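# Move grey tape roll from mug tree onto table

## Task

Lift the grey tape roll off the mug tree and set it down lying flat on the table, never letting it fall, while the masking tape roll stays hanging on the tree and the tree remains upright.

## Robot and tools

Robot: two arms, left_arm and right_arm, each with a five-finger hand (the left hand is the mirror of the right). Base positions in the scene frame: left_arm at (-0.005, +0.276, 0) m, right_arm at (+0.034, -0.317, 0) m, each turned only slightly about z. A camera stand sits behind the arms. Loose objects may occasionally get a small push from outside.

Scene frame: origin at table-top height, halfway between the nominal bases; +z up, +x forward over the table, +y toward left_arm. Arm names do not match left and right in the images.

Hand point: a point fixed to each palm, 0.15 m out from the wrist mount along the fingers and 0.05 m in front of the palm. Its +z runs along straight fingers, +y points out of the palm, +x runs across the palm away from the thumb on the right hand and toward the thumb on the left hand. Straight fingertips reach 0.06 to 0.07 m past the point along +z and lie 0.06 m back along -y. A wrist bracket on the little-finger side sticks out and can strike things.

A row is 28 numbers, each in [-1, 1], always covering both arms: left_arm dx, dy, dz, rx, ry, rz, then left hand little, ring, middle, index, thumb_bend, thumb_turn, force_limit, speed; then the same fourteen for right_arm. The six pose numbers are offsets, not poses: they count from that arm's Hand target as it stood when the action or move began, along that Hand target's own axes. 1.0 equals 0.6 m or 180 degrees; rx, ry, rz form one rotation vector. All rows of one action, and all targets of one move list, count from that same start, so sending an offset again moves further. Six zeros re-request the current Hand target.

Hand numbers are absolute targets. Fingers and thumb_bend: +1 straight, -1 curled. thumb_turn: +1 beside the palm, -1 across in front of it. force_limit maps -1 to about 0 N and +1 to 10 N at the fingertip (15 N for the two thumb motors). speed rises from nearly zero at -1 to full at +0.48 and stays full up to +1; full travel takes 0.49 s. For a soft grip close at speed -0.94 or below. With the thumb in front, the hand holds objects 0.035 to 0.065 m thick, handles down to 0.025 m. There is no 'unchanged' value: to keep a hand as is, resend the last eight numbers actually sent to it; if none yet, send its hand_measured six values plus hand_force_limit and hand_speed. A motor only starts when its target changes (by 0.002 or more). To squeeze harder, raise force_limit and send a target more closed than hand_measured; to loosen, send one more open.

Tools:
- execute_actions(actions, cameras): actions is a list of actions; each action is up to 15 rows, one per 1/30 s step, and a short one repeats its last row. An empty list returns camera images; cameras picks names, ["all"] or [].
- move(target, speed, blend, blocking, cameras): target is one 28-number row or a list of up to 15, all offsets from the same starting Hand targets. speed in m/s, 0.002 to 4.3, default 0.25 (turning up to twice that in rad/s), one value or one per target. blend in metres rounds corners in a list; 0 stops at each. Paths are straight, do not avoid obstacles, and are cut off after 10 s. blocking=false returns after about 0.5 s while the move continues. The result adds a 'move:' line with the ending (done, off_target, moving, held, fault) and limits (paced = pose clipped, held = steps withheld). Keep paths away from an arm's own base.
- wait(seconds 0 to 10, cameras): lets time pass holding commands.
- stop(cameras): brakes a running move.
- zoom_image(camera, region [x0, y0, x1, y1] in pixels, at most 504 by 504) on cam_head_left, cam_head_right, cam_high, cam_left_wrist or cam_right_wrist, all 896x504.
- show_instructions: shows reference pages.
- finished_scene(scene 1): ends the scene for good.

Results: end_effector_position (m) and end_effector_quat_wxyz in the scene frame, possibly a few cm off; Hand target (the last commanded pose after clipping, base of the next offsets); joint positions, velocities and torques; hand_measured, hand_stopped_by (moving, target, force, stalled, fault), hand_load_n (fingertip force, positive pushing open; a near-zero load after grasping means the grip was lost), hand_force_limit, hand_speed. MOTOR HOT warns of heating; OVER-TEMPERATURE FAULT means that arm has gone limp for 30 to 60 s.

Behaviour: arms commonly rest 1 to 3 cm (up to 5) short of the command, usually low; resend zeros or add the missing offset. Orientation per step is clipped to 40 degrees from the measured one. Fast motion makes the hand lag and overshoot.

Avoid: dropping the tape or releasing it while moving, fast contact with the tree or table, knocking the tree or masking tape roll over, anything leaving the table, any touch between the two arms or one hand closing on the other, heavy finger loads, and long stretched holds that overheat motors.

Each tool is called after "Call:" as name(argument=value, ...), one argument or row to a line, values as JSON.

Reference images:

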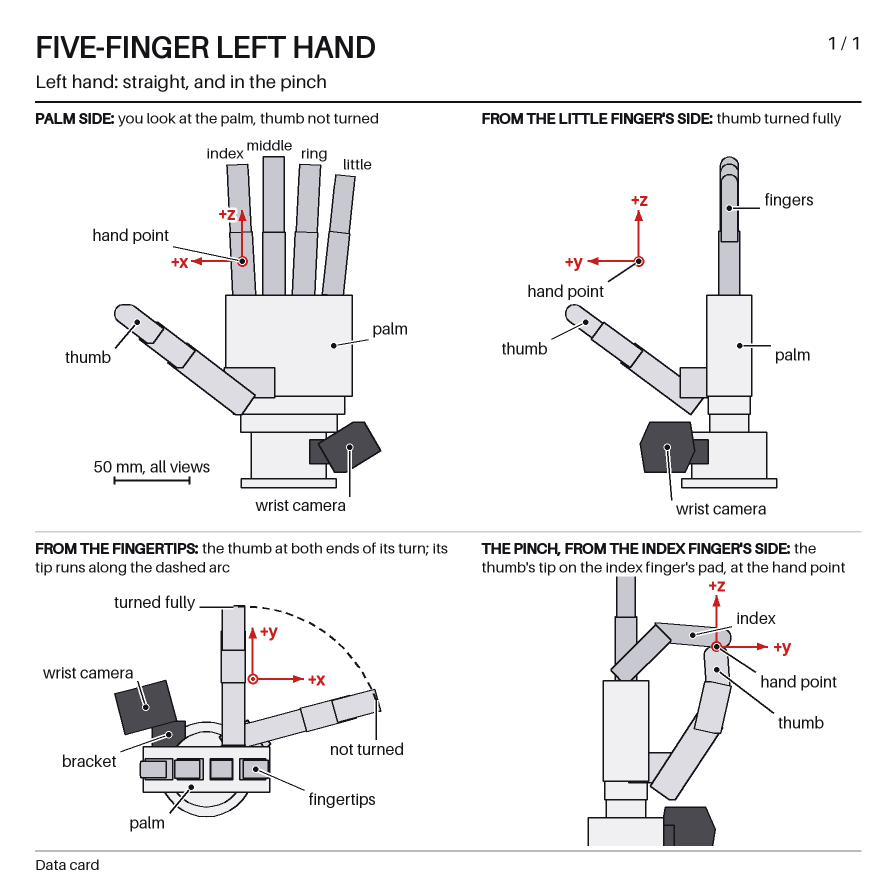

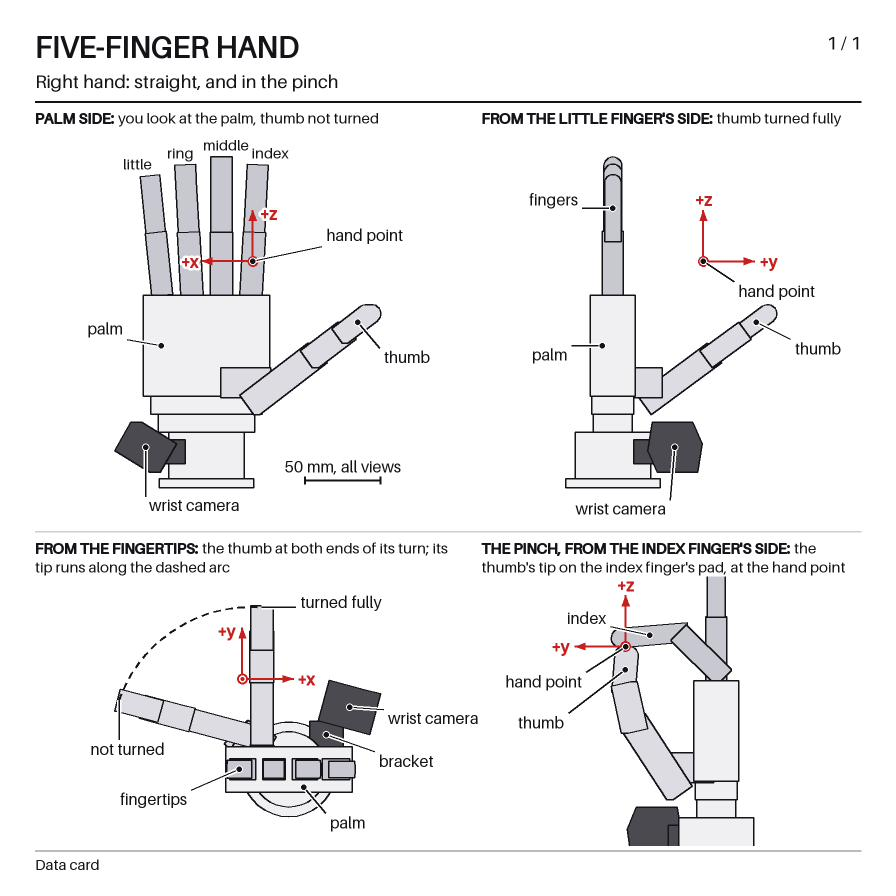

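## Session

Call:
execute_actions(
  actions=[],
)

Scene clock: 0.00 s.
left_arm: end_effector_position=(+0.5490, +0.2497, +0.0943) hand_measured=(+1.000, +1.000, +1.000, +1.000, +1.000, +1.000) hand_load_n=(+0.0, +0.0, +0.0, +0.0, +0.0, +0.0) hand_stopped_by=(target, target, target, target, target, target) hand_force_limit=0.00 hand_speed=-0.80 end_effector_quat_wxyz=(-0.307, +0.884, -0.196, +0.293) | right_arm: end_effector_position=(+0.0743, +0.0876, +0.2981) hand_measured=(+1.000, +1.000, +1.000, +1.000, +1.000, +1.000) hand_load_n=(+0.0, +0.0, +0.0, +0.0, +0.0, +0.0) hand_stopped_by=(target, target, target, target, target, target) hand_force_limit=0.00 hand_speed=-0.80 end_effector_quat_wxyz=(+0.375, -0.558, +0.740, +0.037)
Joint positions: left_arm=[-0.139 1.473 0.881 -0.237 -0.521 -1.042] | right_arm=[1.636 0.917 0.998 -1.091 0.562 1.728]
Joint velocities: within noise
Joint torques (N m): no reading
Heat: left arm: hottest elbow 32 °C; right arm: hottest elbow 30 °C.
Hand target: left_arm +0.5596, +0.2484, +0.1073; -0.308, +0.880, -0.192, +0.306 | right_arm +0.0741, +0.0923, +0.3118; +0.382, -0.553, +0.739, +0.047

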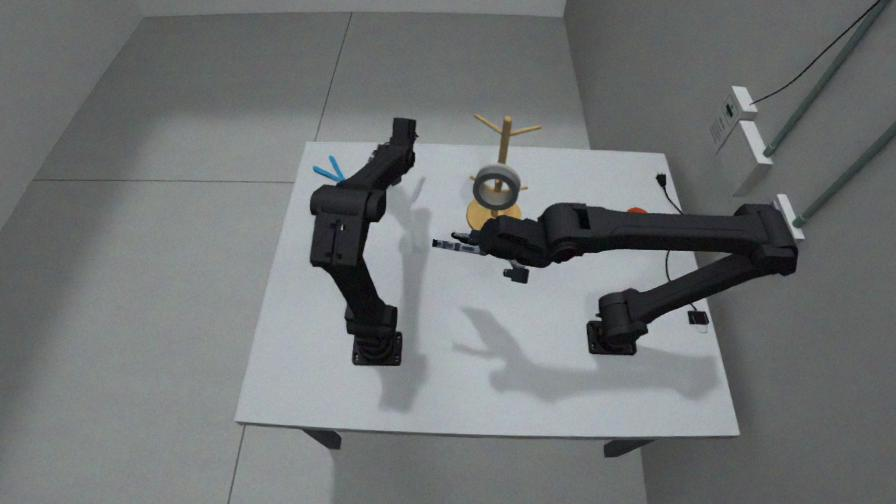

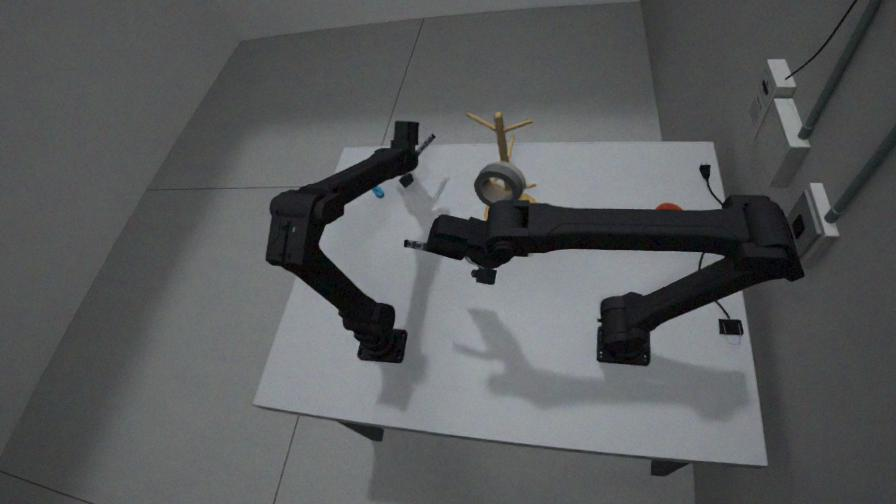

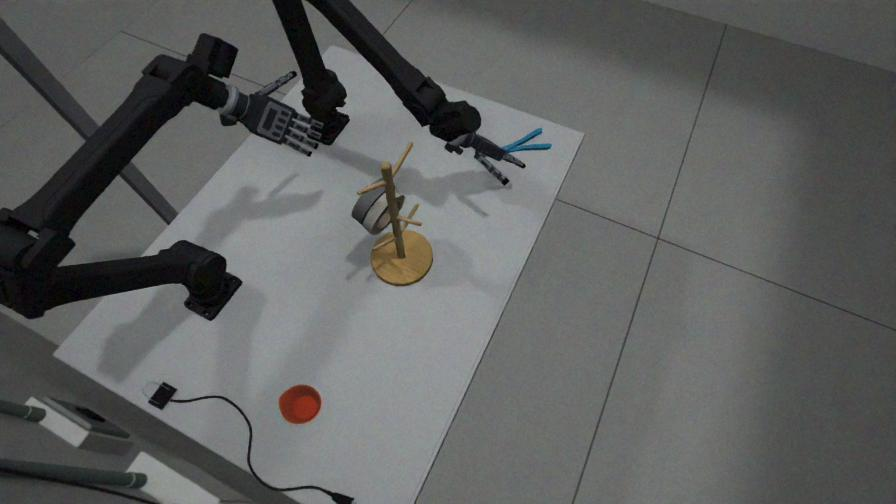

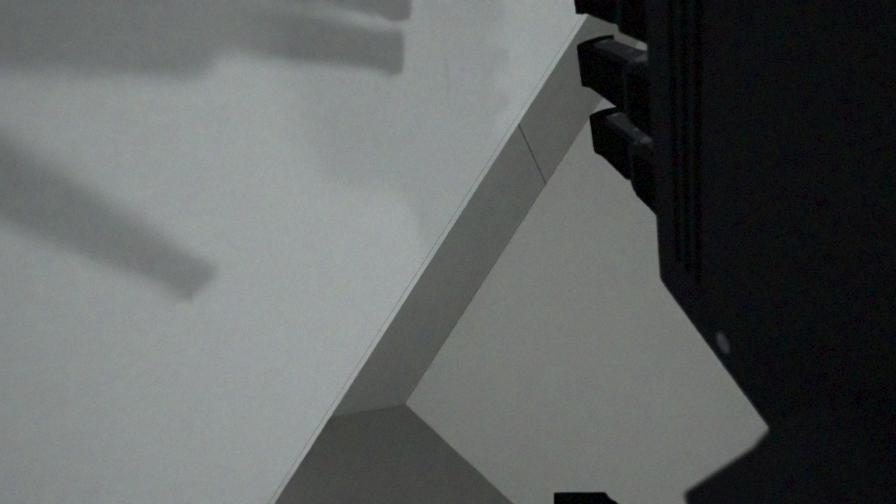

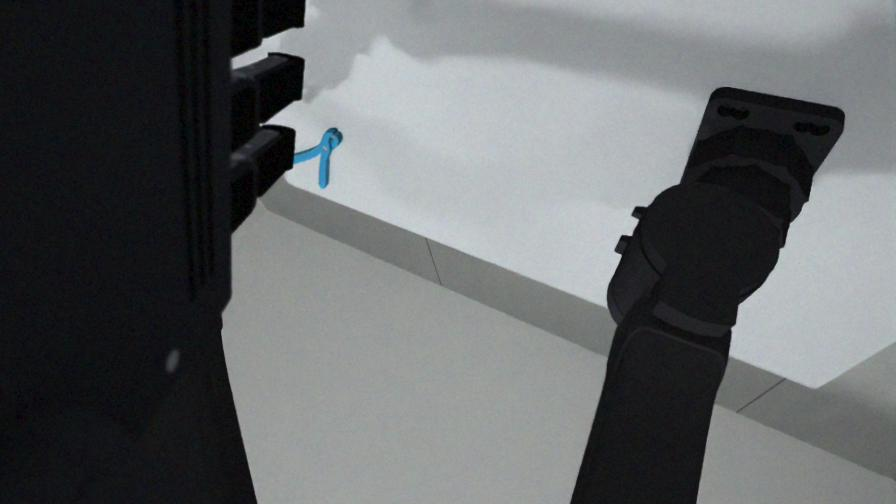

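Call:
zoom_image(
  camera="cam_head_left",
  region=[420, 90, 580, 250],
)

Call:
zoom_image(
  camera="cam_head_right",
  region=[420, 90, 580, 250],
)

Call:
zoom_image(
  camera="cam_high",
  region=[310, 130, 470, 290],
)

Scaled by 3.150 from the camera's 896x504 image, which has a finer 1280x720 frame.

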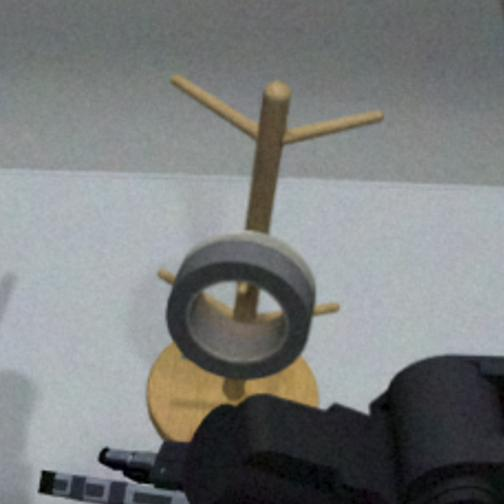

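Scaled by 3.150 from the camera's 896x504 image, which has a finer 1280x720 frame.

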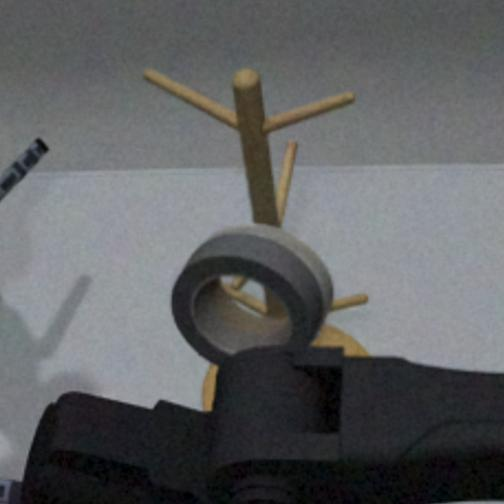

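Scaled by 3.150 from the camera's 896x504 image, which has a finer 1280x720 frame.

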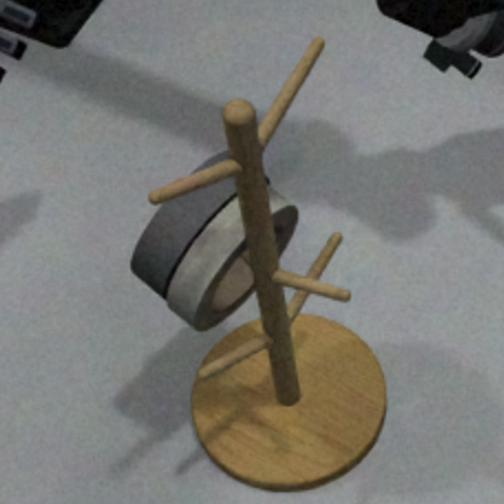

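Call:
move(
  target=[0,0,0,0,0,0,1,1,1,1,1,1,0,-0.8,0.352,-0.437,-0.089,0,0,0,1,1,1,1,1,1,0,-0.8],
  cameras=["cam_head_left","cam_head_right","cam_high","cam_right_wrist"],
)

Scene clock: 157.97 s.
left_arm: end_effector_position=(+0.5490, +0.2497, +0.0943) hand_measured=(+1.000, +1.000, +1.000, +1.000, +1.000, +1.000) hand_load_n=(+0.0, +0.0, +0.0, +0.0, +0.0, -0.5) hand_stopped_by=(target, target, target, target, target, target) hand_force_limit=0.00 hand_speed=-0.80 end_effector_quat_wxyz=(-0.307, +0.884, -0.196, +0.293) | right_arm: end_effector_position=(+0.2438, -0.1958, +0.2927) hand_measured=(+1.000, +1.000, +1.000, +1.000, +1.000, +1.000) hand_load_n=(+0.0, +0.0, +0.0, +0.0, +0.0, +0.0) hand_stopped_by=(target, target, target, target, target, target) hand_force_limit=0.00 hand_speed=-0.80 end_effector_quat_wxyz=(+0.371, -0.553, +0.744, +0.059)
Joint positions: left_arm=[-0.139 1.473 0.881 -0.237 -0.521 -1.042] | right_arm=[-0.115 0.633 0.863 -1.278 -0.595 0.32]
Joint torques (N m): left_arm=[0.26 -11.4 11.02 1.77 -0.3 -0.05] | right_arm=[-1.2 0.21 13.34 0.68 -0.36 -0.03]
Heat: left arm: hottest elbow 39 °C; right arm: hottest elbow 39 °C.
Hand target: left_arm +0.5596, +0.2484, +0.1073; -0.308, +0.880, -0.192, +0.306 | right_arm +0.2498, -0.1998, +0.3115; +0.382, -0.553, +0.739, +0.047
Off the commanded pose: left_arm 0.017 m, 2 deg | right_arm 0.020 m, 2 deg.
move: off_target (left_arm, right_arm)
camera_calibration:
cam_right_wrist: T_world_to_cam=[[-0.882802, 0.188152, -0.430418, 0.37865], [-0.30593, 0.465029, 0.830756, -0.0813346], [0.356465, 0.86507, -0.352967, 0.30284], [0, 0, 0, 1]] pos_world=[0.201438, -0.295399, 0.33744]
Images, in order (width x height): cam_head_left 896x504, cam_head_right 896x504, cam_high 896x504, cam_right_wrist 896x504.

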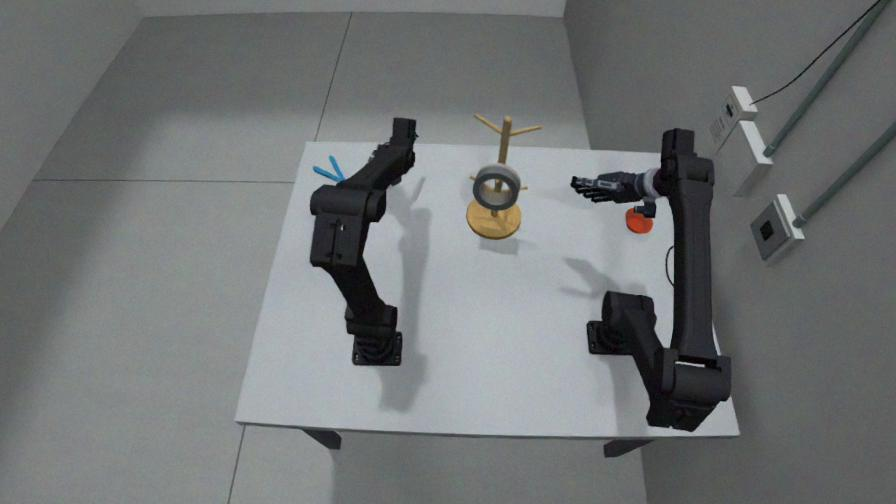

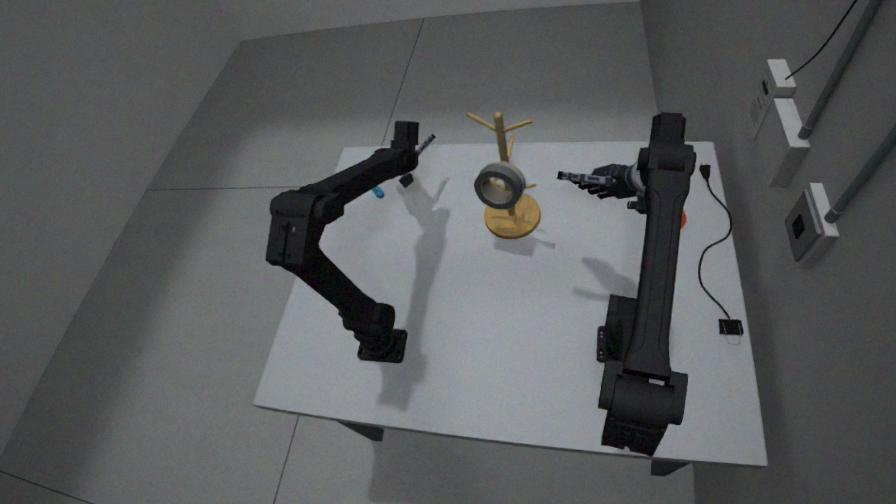

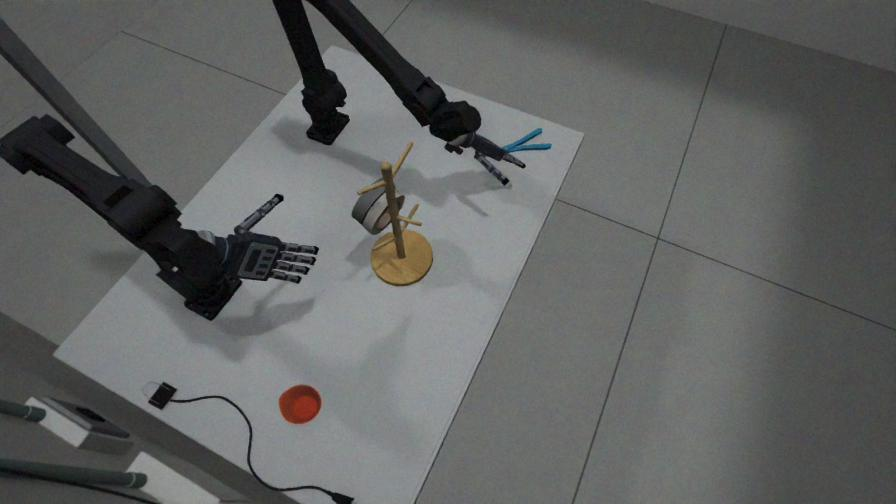

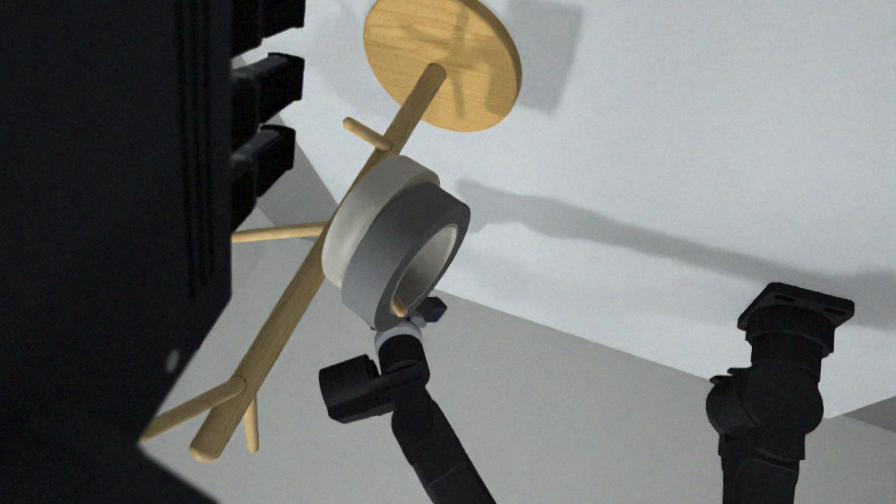

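Call:
zoom_image(
  camera="cam_right_wrist",
  region=[230, 120, 490, 350],
)

Call:
zoom_image(
  camera="cam_head_left",
  region=[440, 100, 560, 250],
)

Scaled by 1.938 from the camera's 896x504 image, which has a finer 1280x720 frame.

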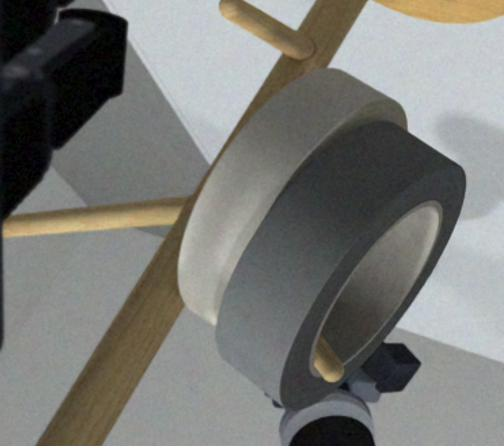

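Scaled by 3.360 from the camera's 896x504 image, which has a finer 1280x720 frame.

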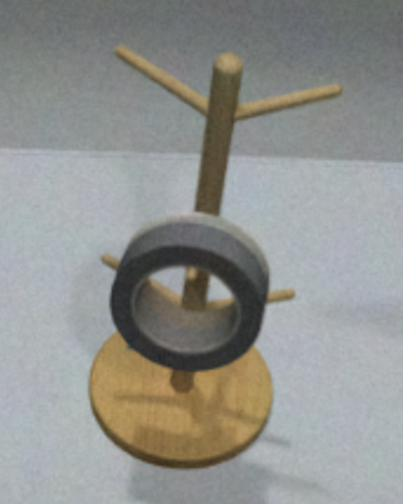

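Call:
zoom_image(
  camera="cam_head_left",
  region=[465, 155, 530, 220],
)

Call:
zoom_image(
  camera="cam_head_right",
  region=[465, 150, 535, 220],
)

Call:
zoom_image(
  camera="cam_high",
  region=[340, 150, 440, 250],
)

Scaled by 7.754 from the camera's 896x504 image, which has a finer 1280x720 frame.

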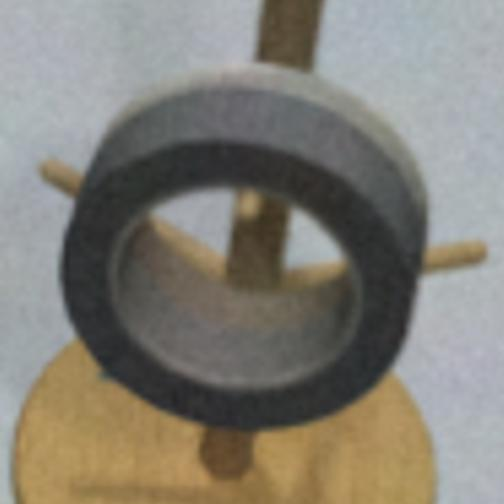

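Scaled by 7.200 from the camera's 896x504 image, which has a finer 1280x720 frame.

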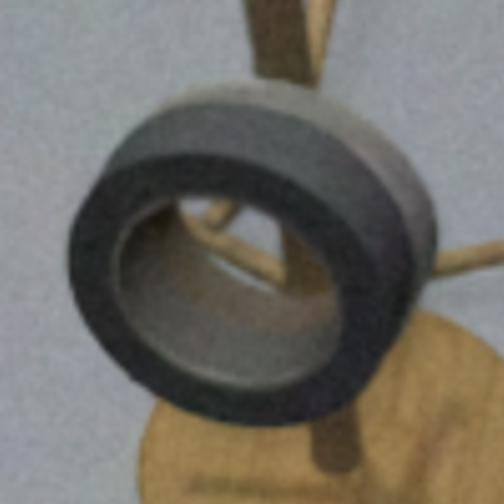

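Scaled by 5.040 from the camera's 896x504 image, which has a finer 1280x720 frame.

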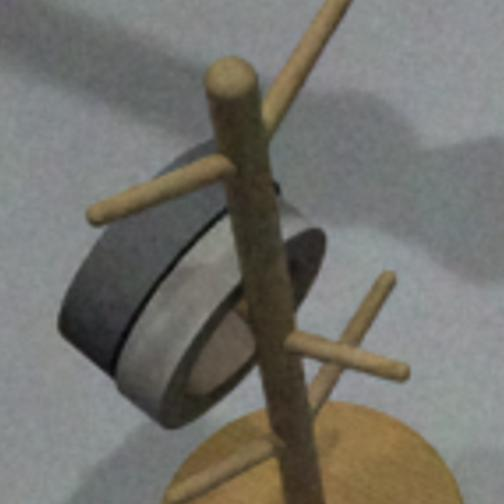

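Call:
move(
  target=[
    [0,0,0,0,0,0,1,1,1,1,1,1,0,-0.8,-0.034,0.062,-0.001,0.053,-0.095,-0.263,1,1,0.15,0.15,0.4,-1,0,-0.2],
    [0,0,0,0,0,0,1,1,1,1,1,1,0,-0.8,-0.069,0.071,0.072,0.167,-0.171,-0.521,1,1,0.15,0.15,0.4,-1,0,-0.2],
    [0,0,0,0,0,0,1,1,1,1,1,1,0,-0.8,-0.097,0.084,0.153,0.350,-0.224,-0.756,1,1,0.15,0.15,0.4,-1,0,-0.2],
  ],
  blend=[0.03,0.03,0],
  cameras=["cam_head_left","cam_head_right","cam_high","cam_right_wrist"],
)

Scene clock: 365.90 s.
left_arm: end_effector_position=(+0.5490, +0.2497, +0.0943) hand_measured=(+1.000, +1.000, +1.000, +1.000, +1.000, +1.000) hand_load_n=(+0.0, +0.0, +0.0, +0.0, +0.0, +0.0) hand_stopped_by=(target, target, target, target, target, target) hand_force_limit=0.00 hand_speed=-0.80 end_effector_quat_wxyz=(-0.307, +0.884, -0.196, +0.293) | right_arm: end_effector_position=(+0.2595, -0.0926, +0.2636) hand_measured=(+1.000, +1.000, +0.150, +0.150, +0.400, -1.000) hand_load_n=(+0.0, +0.0, +0.5, +0.0, +0.0, +0.0) hand_stopped_by=(target, target, target, target, target, target) hand_force_limit=0.00 hand_speed=-0.20 end_effector_quat_wxyz=(-0.529, +0.595, +0.386, +0.467)
Joint positions: left_arm=[-0.139 1.473 0.881 -0.237 -0.521 -1.042] | right_arm=[0.286 0.391 0.322 0.058 -1.157 -1.309]
Joint torques (N m): left_arm=[0.26 -11.46 11.03 1.78 -0.31 -0.06] | right_arm=[1.03 1.79 10.04 2.37 -0.03 -0.1]
Heat: left arm: hottest elbow 41 °C; right arm: hottest elbow 43 °C.
Hand target: left_arm +0.5596, +0.2484, +0.1073; -0.308, +0.880, -0.192, +0.306 | right_arm +0.2595, -0.0897, +0.2650; -0.529, +0.588, +0.393, +0.469
Off the commanded pose: left_arm 0.017 m, 2 deg | right_arm 0.003 m, 1 deg.
move: off_target (left_arm)
camera_calibration:
cam_right_wrist: T_world_to_cam=[[0.98345, -0.173882, -0.0509096, -0.257414], [-0.133048, -0.502361, -0.85436, 0.209312], [0.122983, 0.846994, -0.517181, 0.299834], [0, 0, 0, 1]] pos_world=[0.244128, -0.193567, 0.320792]
Images, in order (width x height): cam_head_left 896x504, cam_head_right 896x504, cam_high 896x504, cam_right_wrist 896x504.

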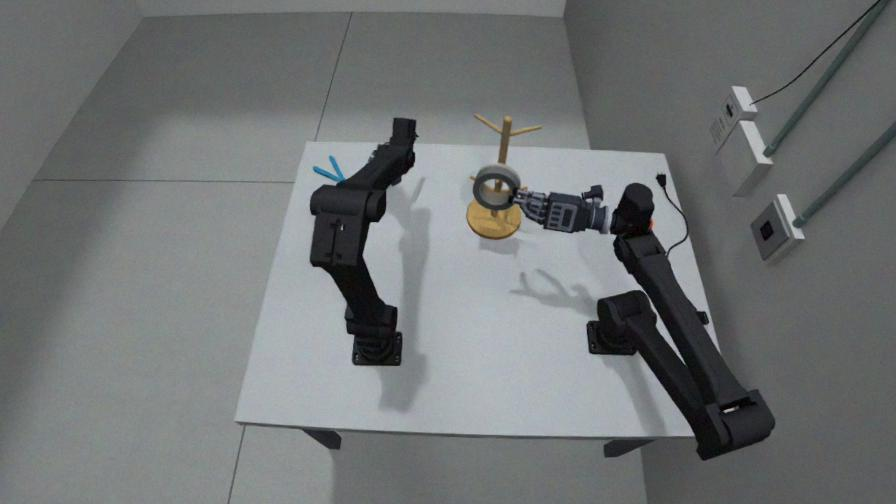

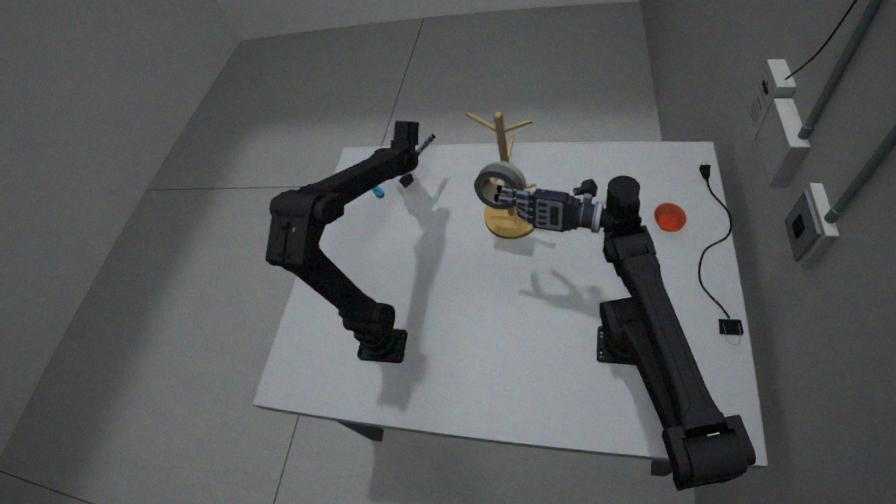

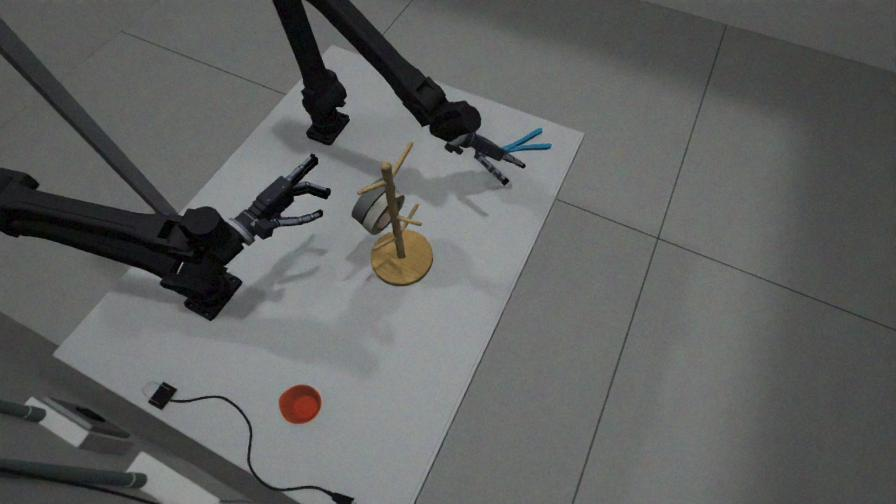

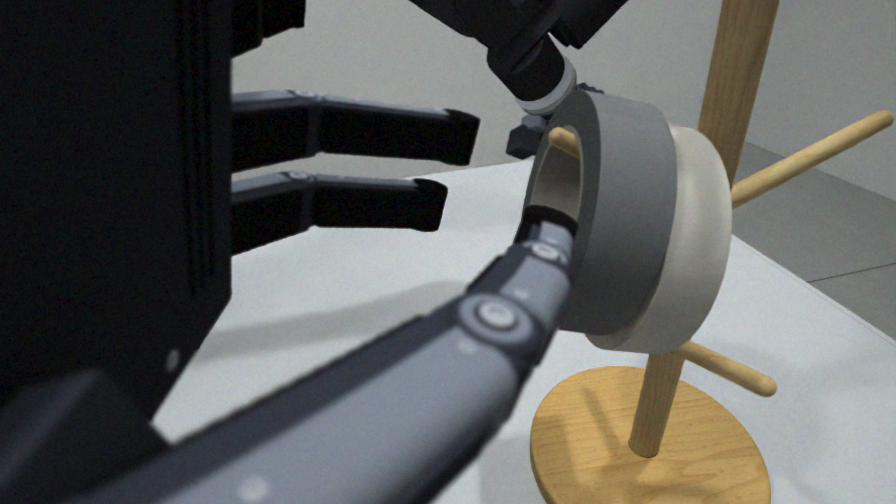

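Call:
zoom_image(
  camera="cam_right_wrist",
  region=[440, 70, 760, 370],
)

Call:
zoom_image(
  camera="cam_head_left",
  region=[460, 140, 600, 250],
)

Call:
zoom_image(
  camera="cam_head_right",
  region=[460, 140, 600, 250],
)

Scaled by 1.575 from the camera's 896x504 image, which has a finer 1280x720 frame.

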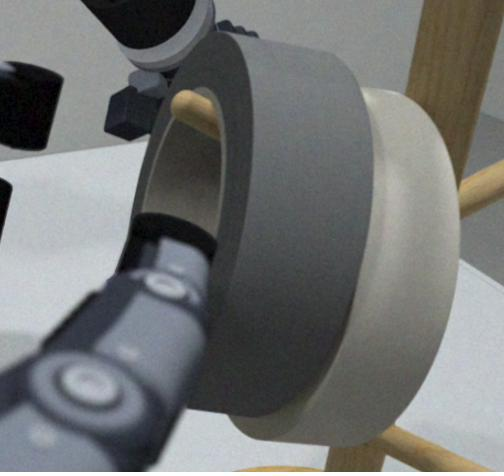

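Scaled by 3.600 from the camera's 896x504 image, which has a finer 1280x720 frame.

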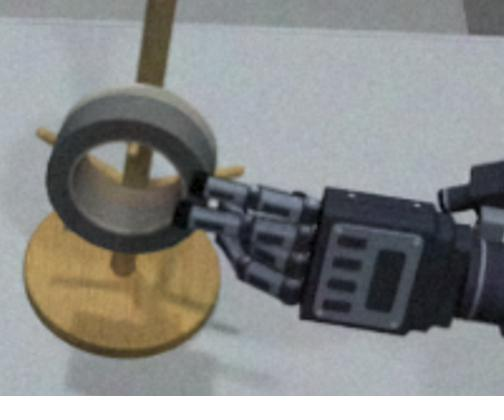

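Scaled by 3.600 from the camera's 896x504 image, which has a finer 1280x720 frame.

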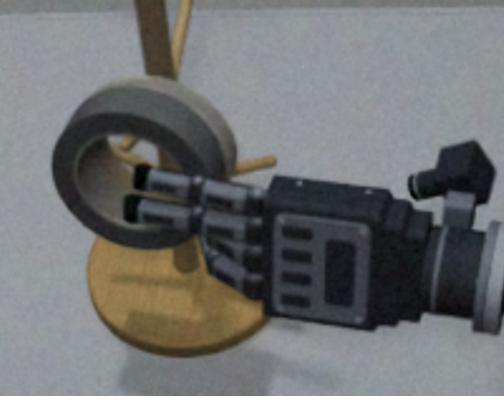

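Call:
move(
  target=[0,0,0,0,0,0,1,1,1,1,1,1,0,-0.8,-0.055,0,0.068,0,0,0,1,1,0.22,0.22,0.15,-1,0,-0.2],
  speed=0.12,
  cameras=["cam_head_left","cam_head_right","cam_high","cam_right_wrist"],
)

Call:
zoom_image(
  camera="cam_right_wrist",
  region=[300, 30, 700, 360],
)

Call:
zoom_image(
  camera="cam_head_left",
  region=[460, 140, 570, 240],
)

Scene clock: 460.50 s.
left_arm: end_effector_position=(+0.5490, +0.2497, +0.0943) hand_measured=(+1.000, +1.000, +1.000, +1.000, +1.000, +1.000) hand_load_n=(+0.0, -0.5, -0.5, +0.0, +0.0, +0.0) hand_stopped_by=(target, target, target, target, target, target) hand_force_limit=0.00 hand_speed=-0.80 end_effector_quat_wxyz=(-0.307, +0.884, -0.196, +0.293) | right_arm: end_effector_position=(+0.2583, -0.0521, +0.2315) hand_measured=(+1.000, +1.000, +0.220, +0.220, +0.150, -1.000) hand_load_n=(+0.0, +0.0, +0.0, +0.0, +0.0, +0.0) hand_stopped_by=(target, target, target, target, target, target) hand_force_limit=0.00 hand_speed=-0.20 end_effector_quat_wxyz=(-0.526, +0.594, +0.389, +0.469)
Joint positions: left_arm=[-0.139 1.473 0.881 -0.237 -0.521 -1.042] | right_arm=[0.527 0.499 0.255 0.232 -0.917 -1.316]
Joint torques (N m): left_arm=[0.26 -11.52 11.03 1.77 -0.31 -0.06] | right_arm=[0.97 1.67 9.83 2.47 0.14 -0.01]
Heat: left arm: hottest elbow 41 °C; right arm: hottest elbow 37 °C.
Hand target: left_arm +0.5596, +0.2484, +0.1073; -0.308, +0.880, -0.192, +0.306 | right_arm +0.2567, -0.0482, +0.2329; -0.529, +0.588, +0.393, +0.469
Off the commanded pose: left_arm 0.017 m, 2 deg | right_arm 0.004 m, 1 deg.
move: off_target (left_arm)
camera_calibration:
cam_right_wrist: T_world_to_cam=[[0.983898, -0.173587, -0.0425832, -0.25274], [-0.126136, -0.505562, -0.85352, 0.200008], [0.126631, 0.845148, -0.519317, 0.248492], [0, 0, 0, 1]] pos_world=[0.242432, -0.152768, 0.288995]
Images, in order (width x height): cam_head_left 896x504, cam_head_right 896x504, cam_high 896x504, cam_right_wrist 896x504.

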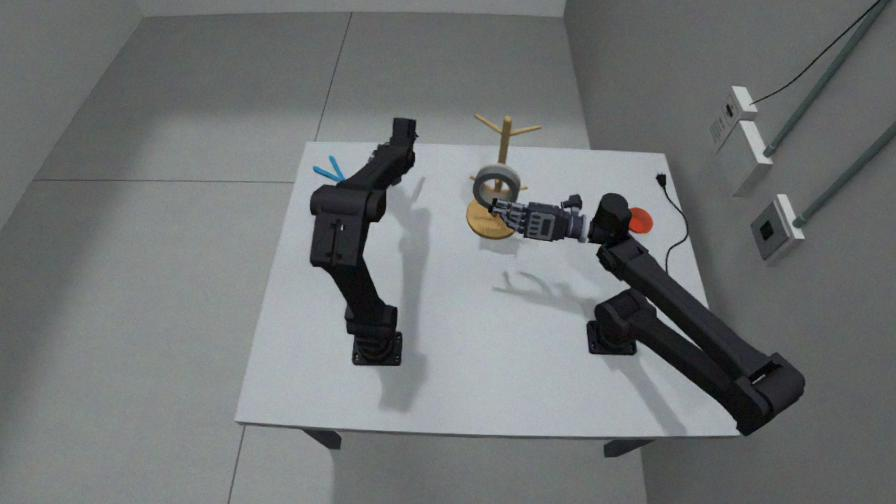

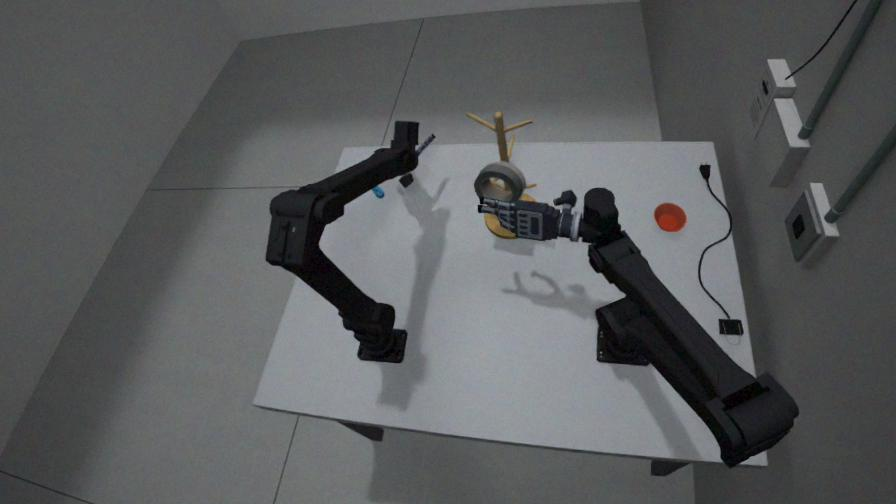

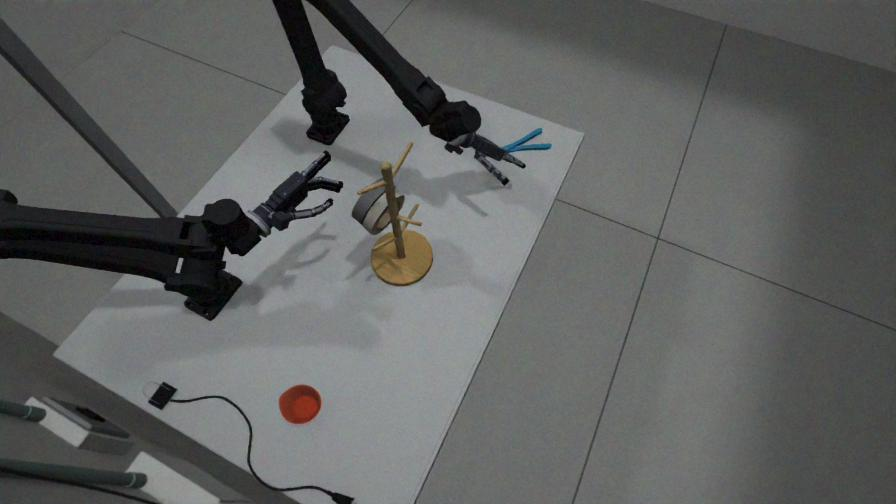

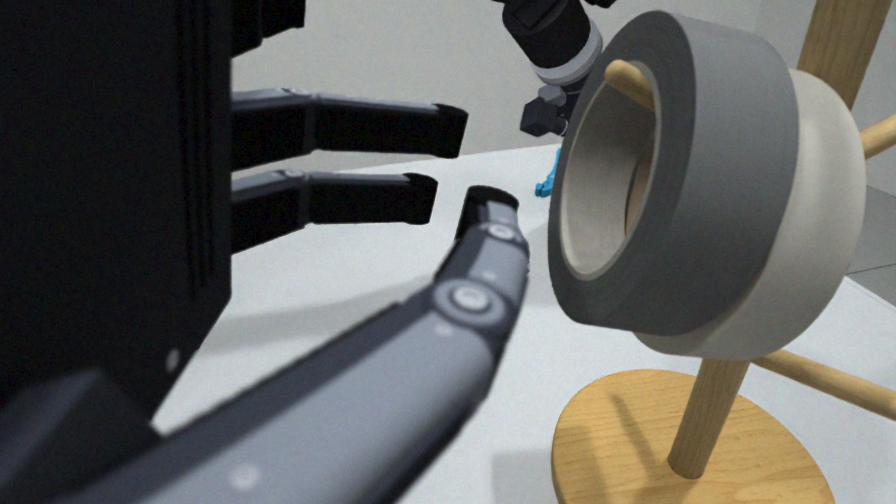

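Scaled by 1.260 from the camera's 896x504 image, which has a finer 1280x720 frame.

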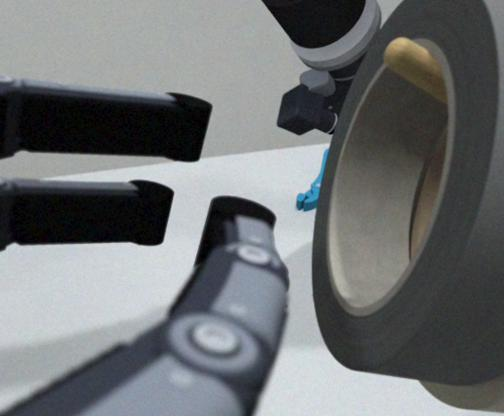

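Scaled by 4.582 from the camera's 896x504 image, which has a finer 1280x720 frame.

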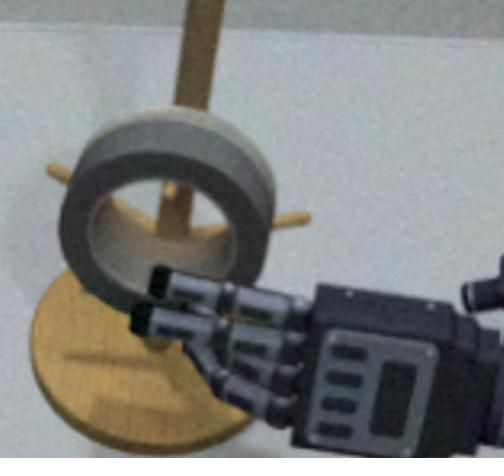

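Call:
zoom_image(
  camera="cam_right_wrist",
  region=[520, 0, 880, 370],
)

Scaled by 1.362 from the camera's 896x504 image, which has a finer 1280x720 frame.

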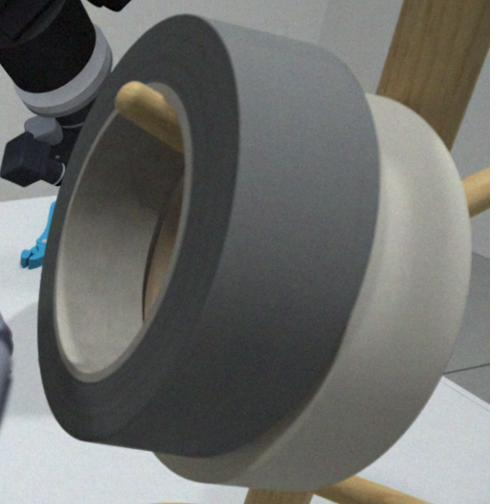

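Call:
move(
  target=[0,0,0,0,0,0,1,1,1,1,1,1,0,-0.8,-0.002,0.075,0.005,0,0,0,1,1,0.3,0.3,0.25,-1,0,-0.2],
  speed=0.1,
  cameras=["cam_head_left","cam_high","cam_right_wrist"],
)

Call:
zoom_image(
  camera="cam_right_wrist",
  region=[350, 0, 750, 370],
)

Call:
zoom_image(
  camera="cam_head_left",
  region=[460, 140, 570, 240],
)

Call:
zoom_image(
  camera="cam_high",
  region=[300, 150, 440, 270],
)

Scene clock: 526.13 s.
left_arm: end_effector_position=(+0.5490, +0.2497, +0.0943) hand_measured=(+1.000, +1.000, +1.000, +1.000, +1.000, +1.000) hand_load_n=(+0.0, +0.0, +0.0, +0.0, +0.0, +0.0) hand_stopped_by=(target, target, target, target, target, target) hand_force_limit=0.00 hand_speed=-0.80 end_effector_quat_wxyz=(-0.307, +0.884, -0.196, +0.293) | right_arm: end_effector_position=(+0.2900, -0.0511, +0.2058) hand_measured=(+1.000, +1.000, +0.300, +0.300, +0.250, -1.000) hand_load_n=(+0.0, +0.0, +0.0, +0.0, +0.0, +0.5) hand_stopped_by=(target, target, target, target, target, target) hand_force_limit=0.00 hand_speed=-0.20 end_effector_quat_wxyz=(-0.532, +0.596, +0.392, +0.455)
Joint positions: left_arm=[-0.139 1.473 0.881 -0.237 -0.521 -1.042] | right_arm=[0.436 0.735 0.255 0.443 -1.029 -1.321]
Joint torques (N m): left_arm=[0.26 -11.52 11 1.78 -0.31 -0.06] | right_arm=[-0.91 0.21 11.12 2.47 0 0.03]
Heat: left arm: hottest elbow 41 °C; right arm: hottest elbow 37 °C.
Hand target: left_arm +0.5596, +0.2484, +0.1073; -0.308, +0.880, -0.192, +0.306 | right_arm +0.3000, -0.0512, +0.2205; -0.529, +0.588, +0.393, +0.469
Off the commanded pose: left_arm 0.017 m, 2 deg | right_arm 0.018 m, 2 deg.
move: off_target (left_arm, right_arm)
camera_calibration:
cam_right_wrist: T_world_to_cam=[[0.986549, -0.152201, -0.0596336, -0.281027], [-0.130826, -0.516414, -0.846287, 0.181879], [0.0980102, 0.842705, -0.529379, 0.240572], [0, 0, 0, 1]] pos_world=[0.277463, -0.151579, 0.264517]
Images, in order (width x height): cam_head_left 896x504, cam_high 896x504, cam_right_wrist 896x504.

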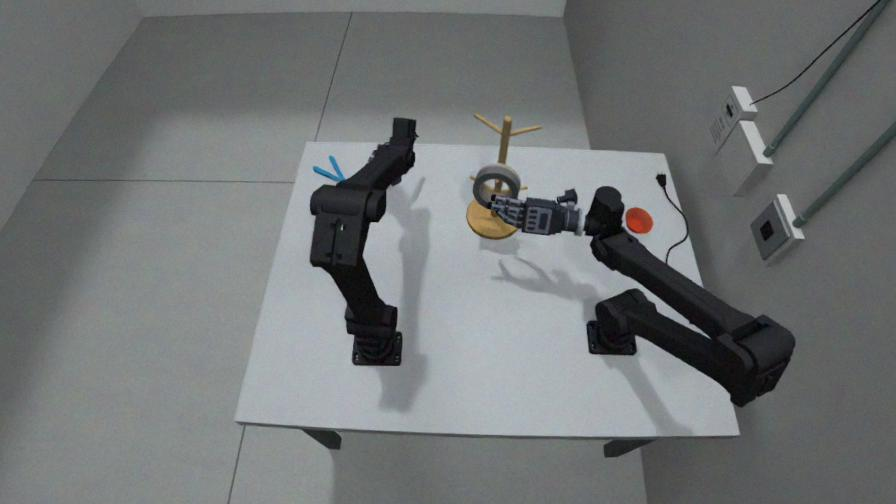

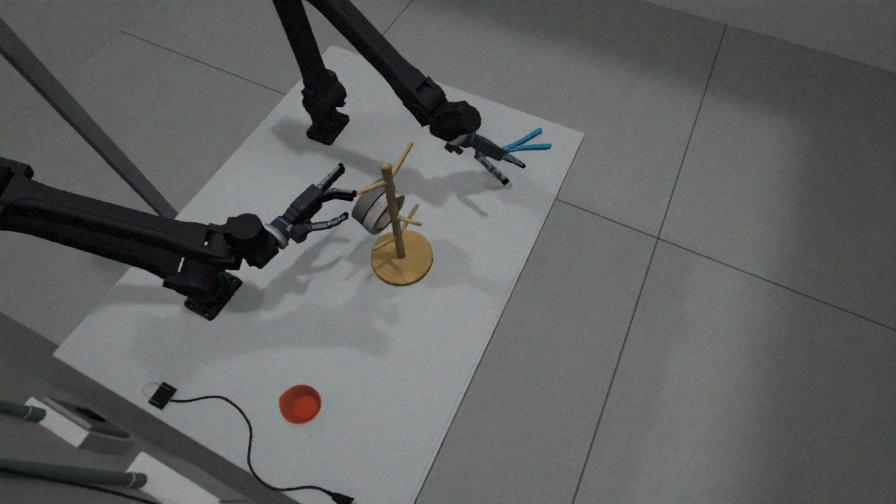

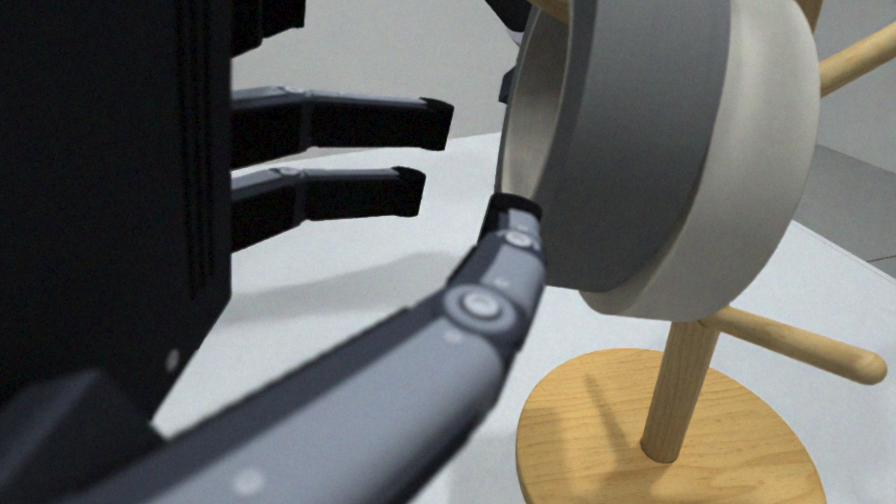

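Scaled by 1.260 from the camera's 896x504 image, which has a finer 1280x720 frame.

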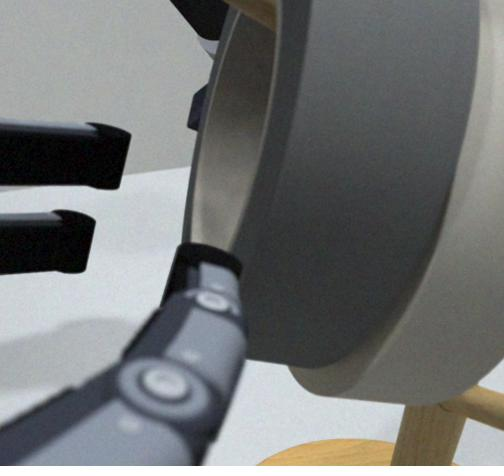

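Scaled by 4.582 from the camera's 896x504 image, which has a finer 1280x720 frame.

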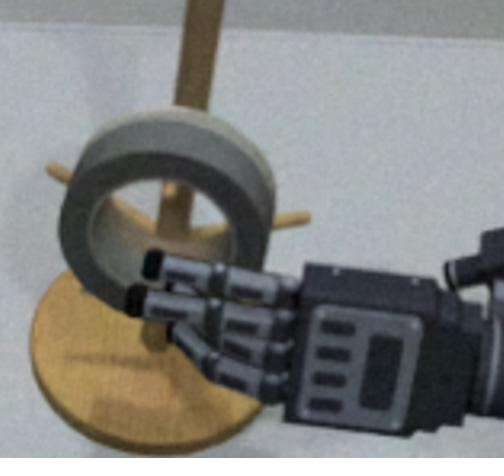

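Scaled by 3.600 from the camera's 896x504 image, which has a finer 1280x720 frame.

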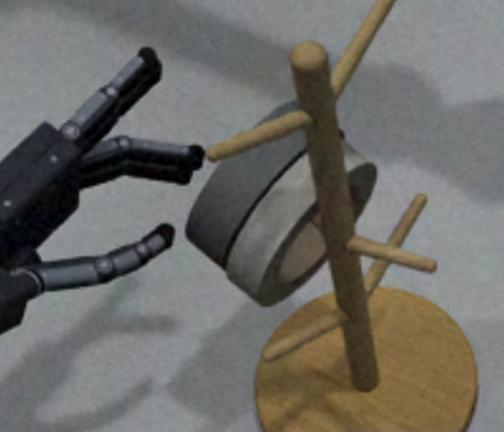

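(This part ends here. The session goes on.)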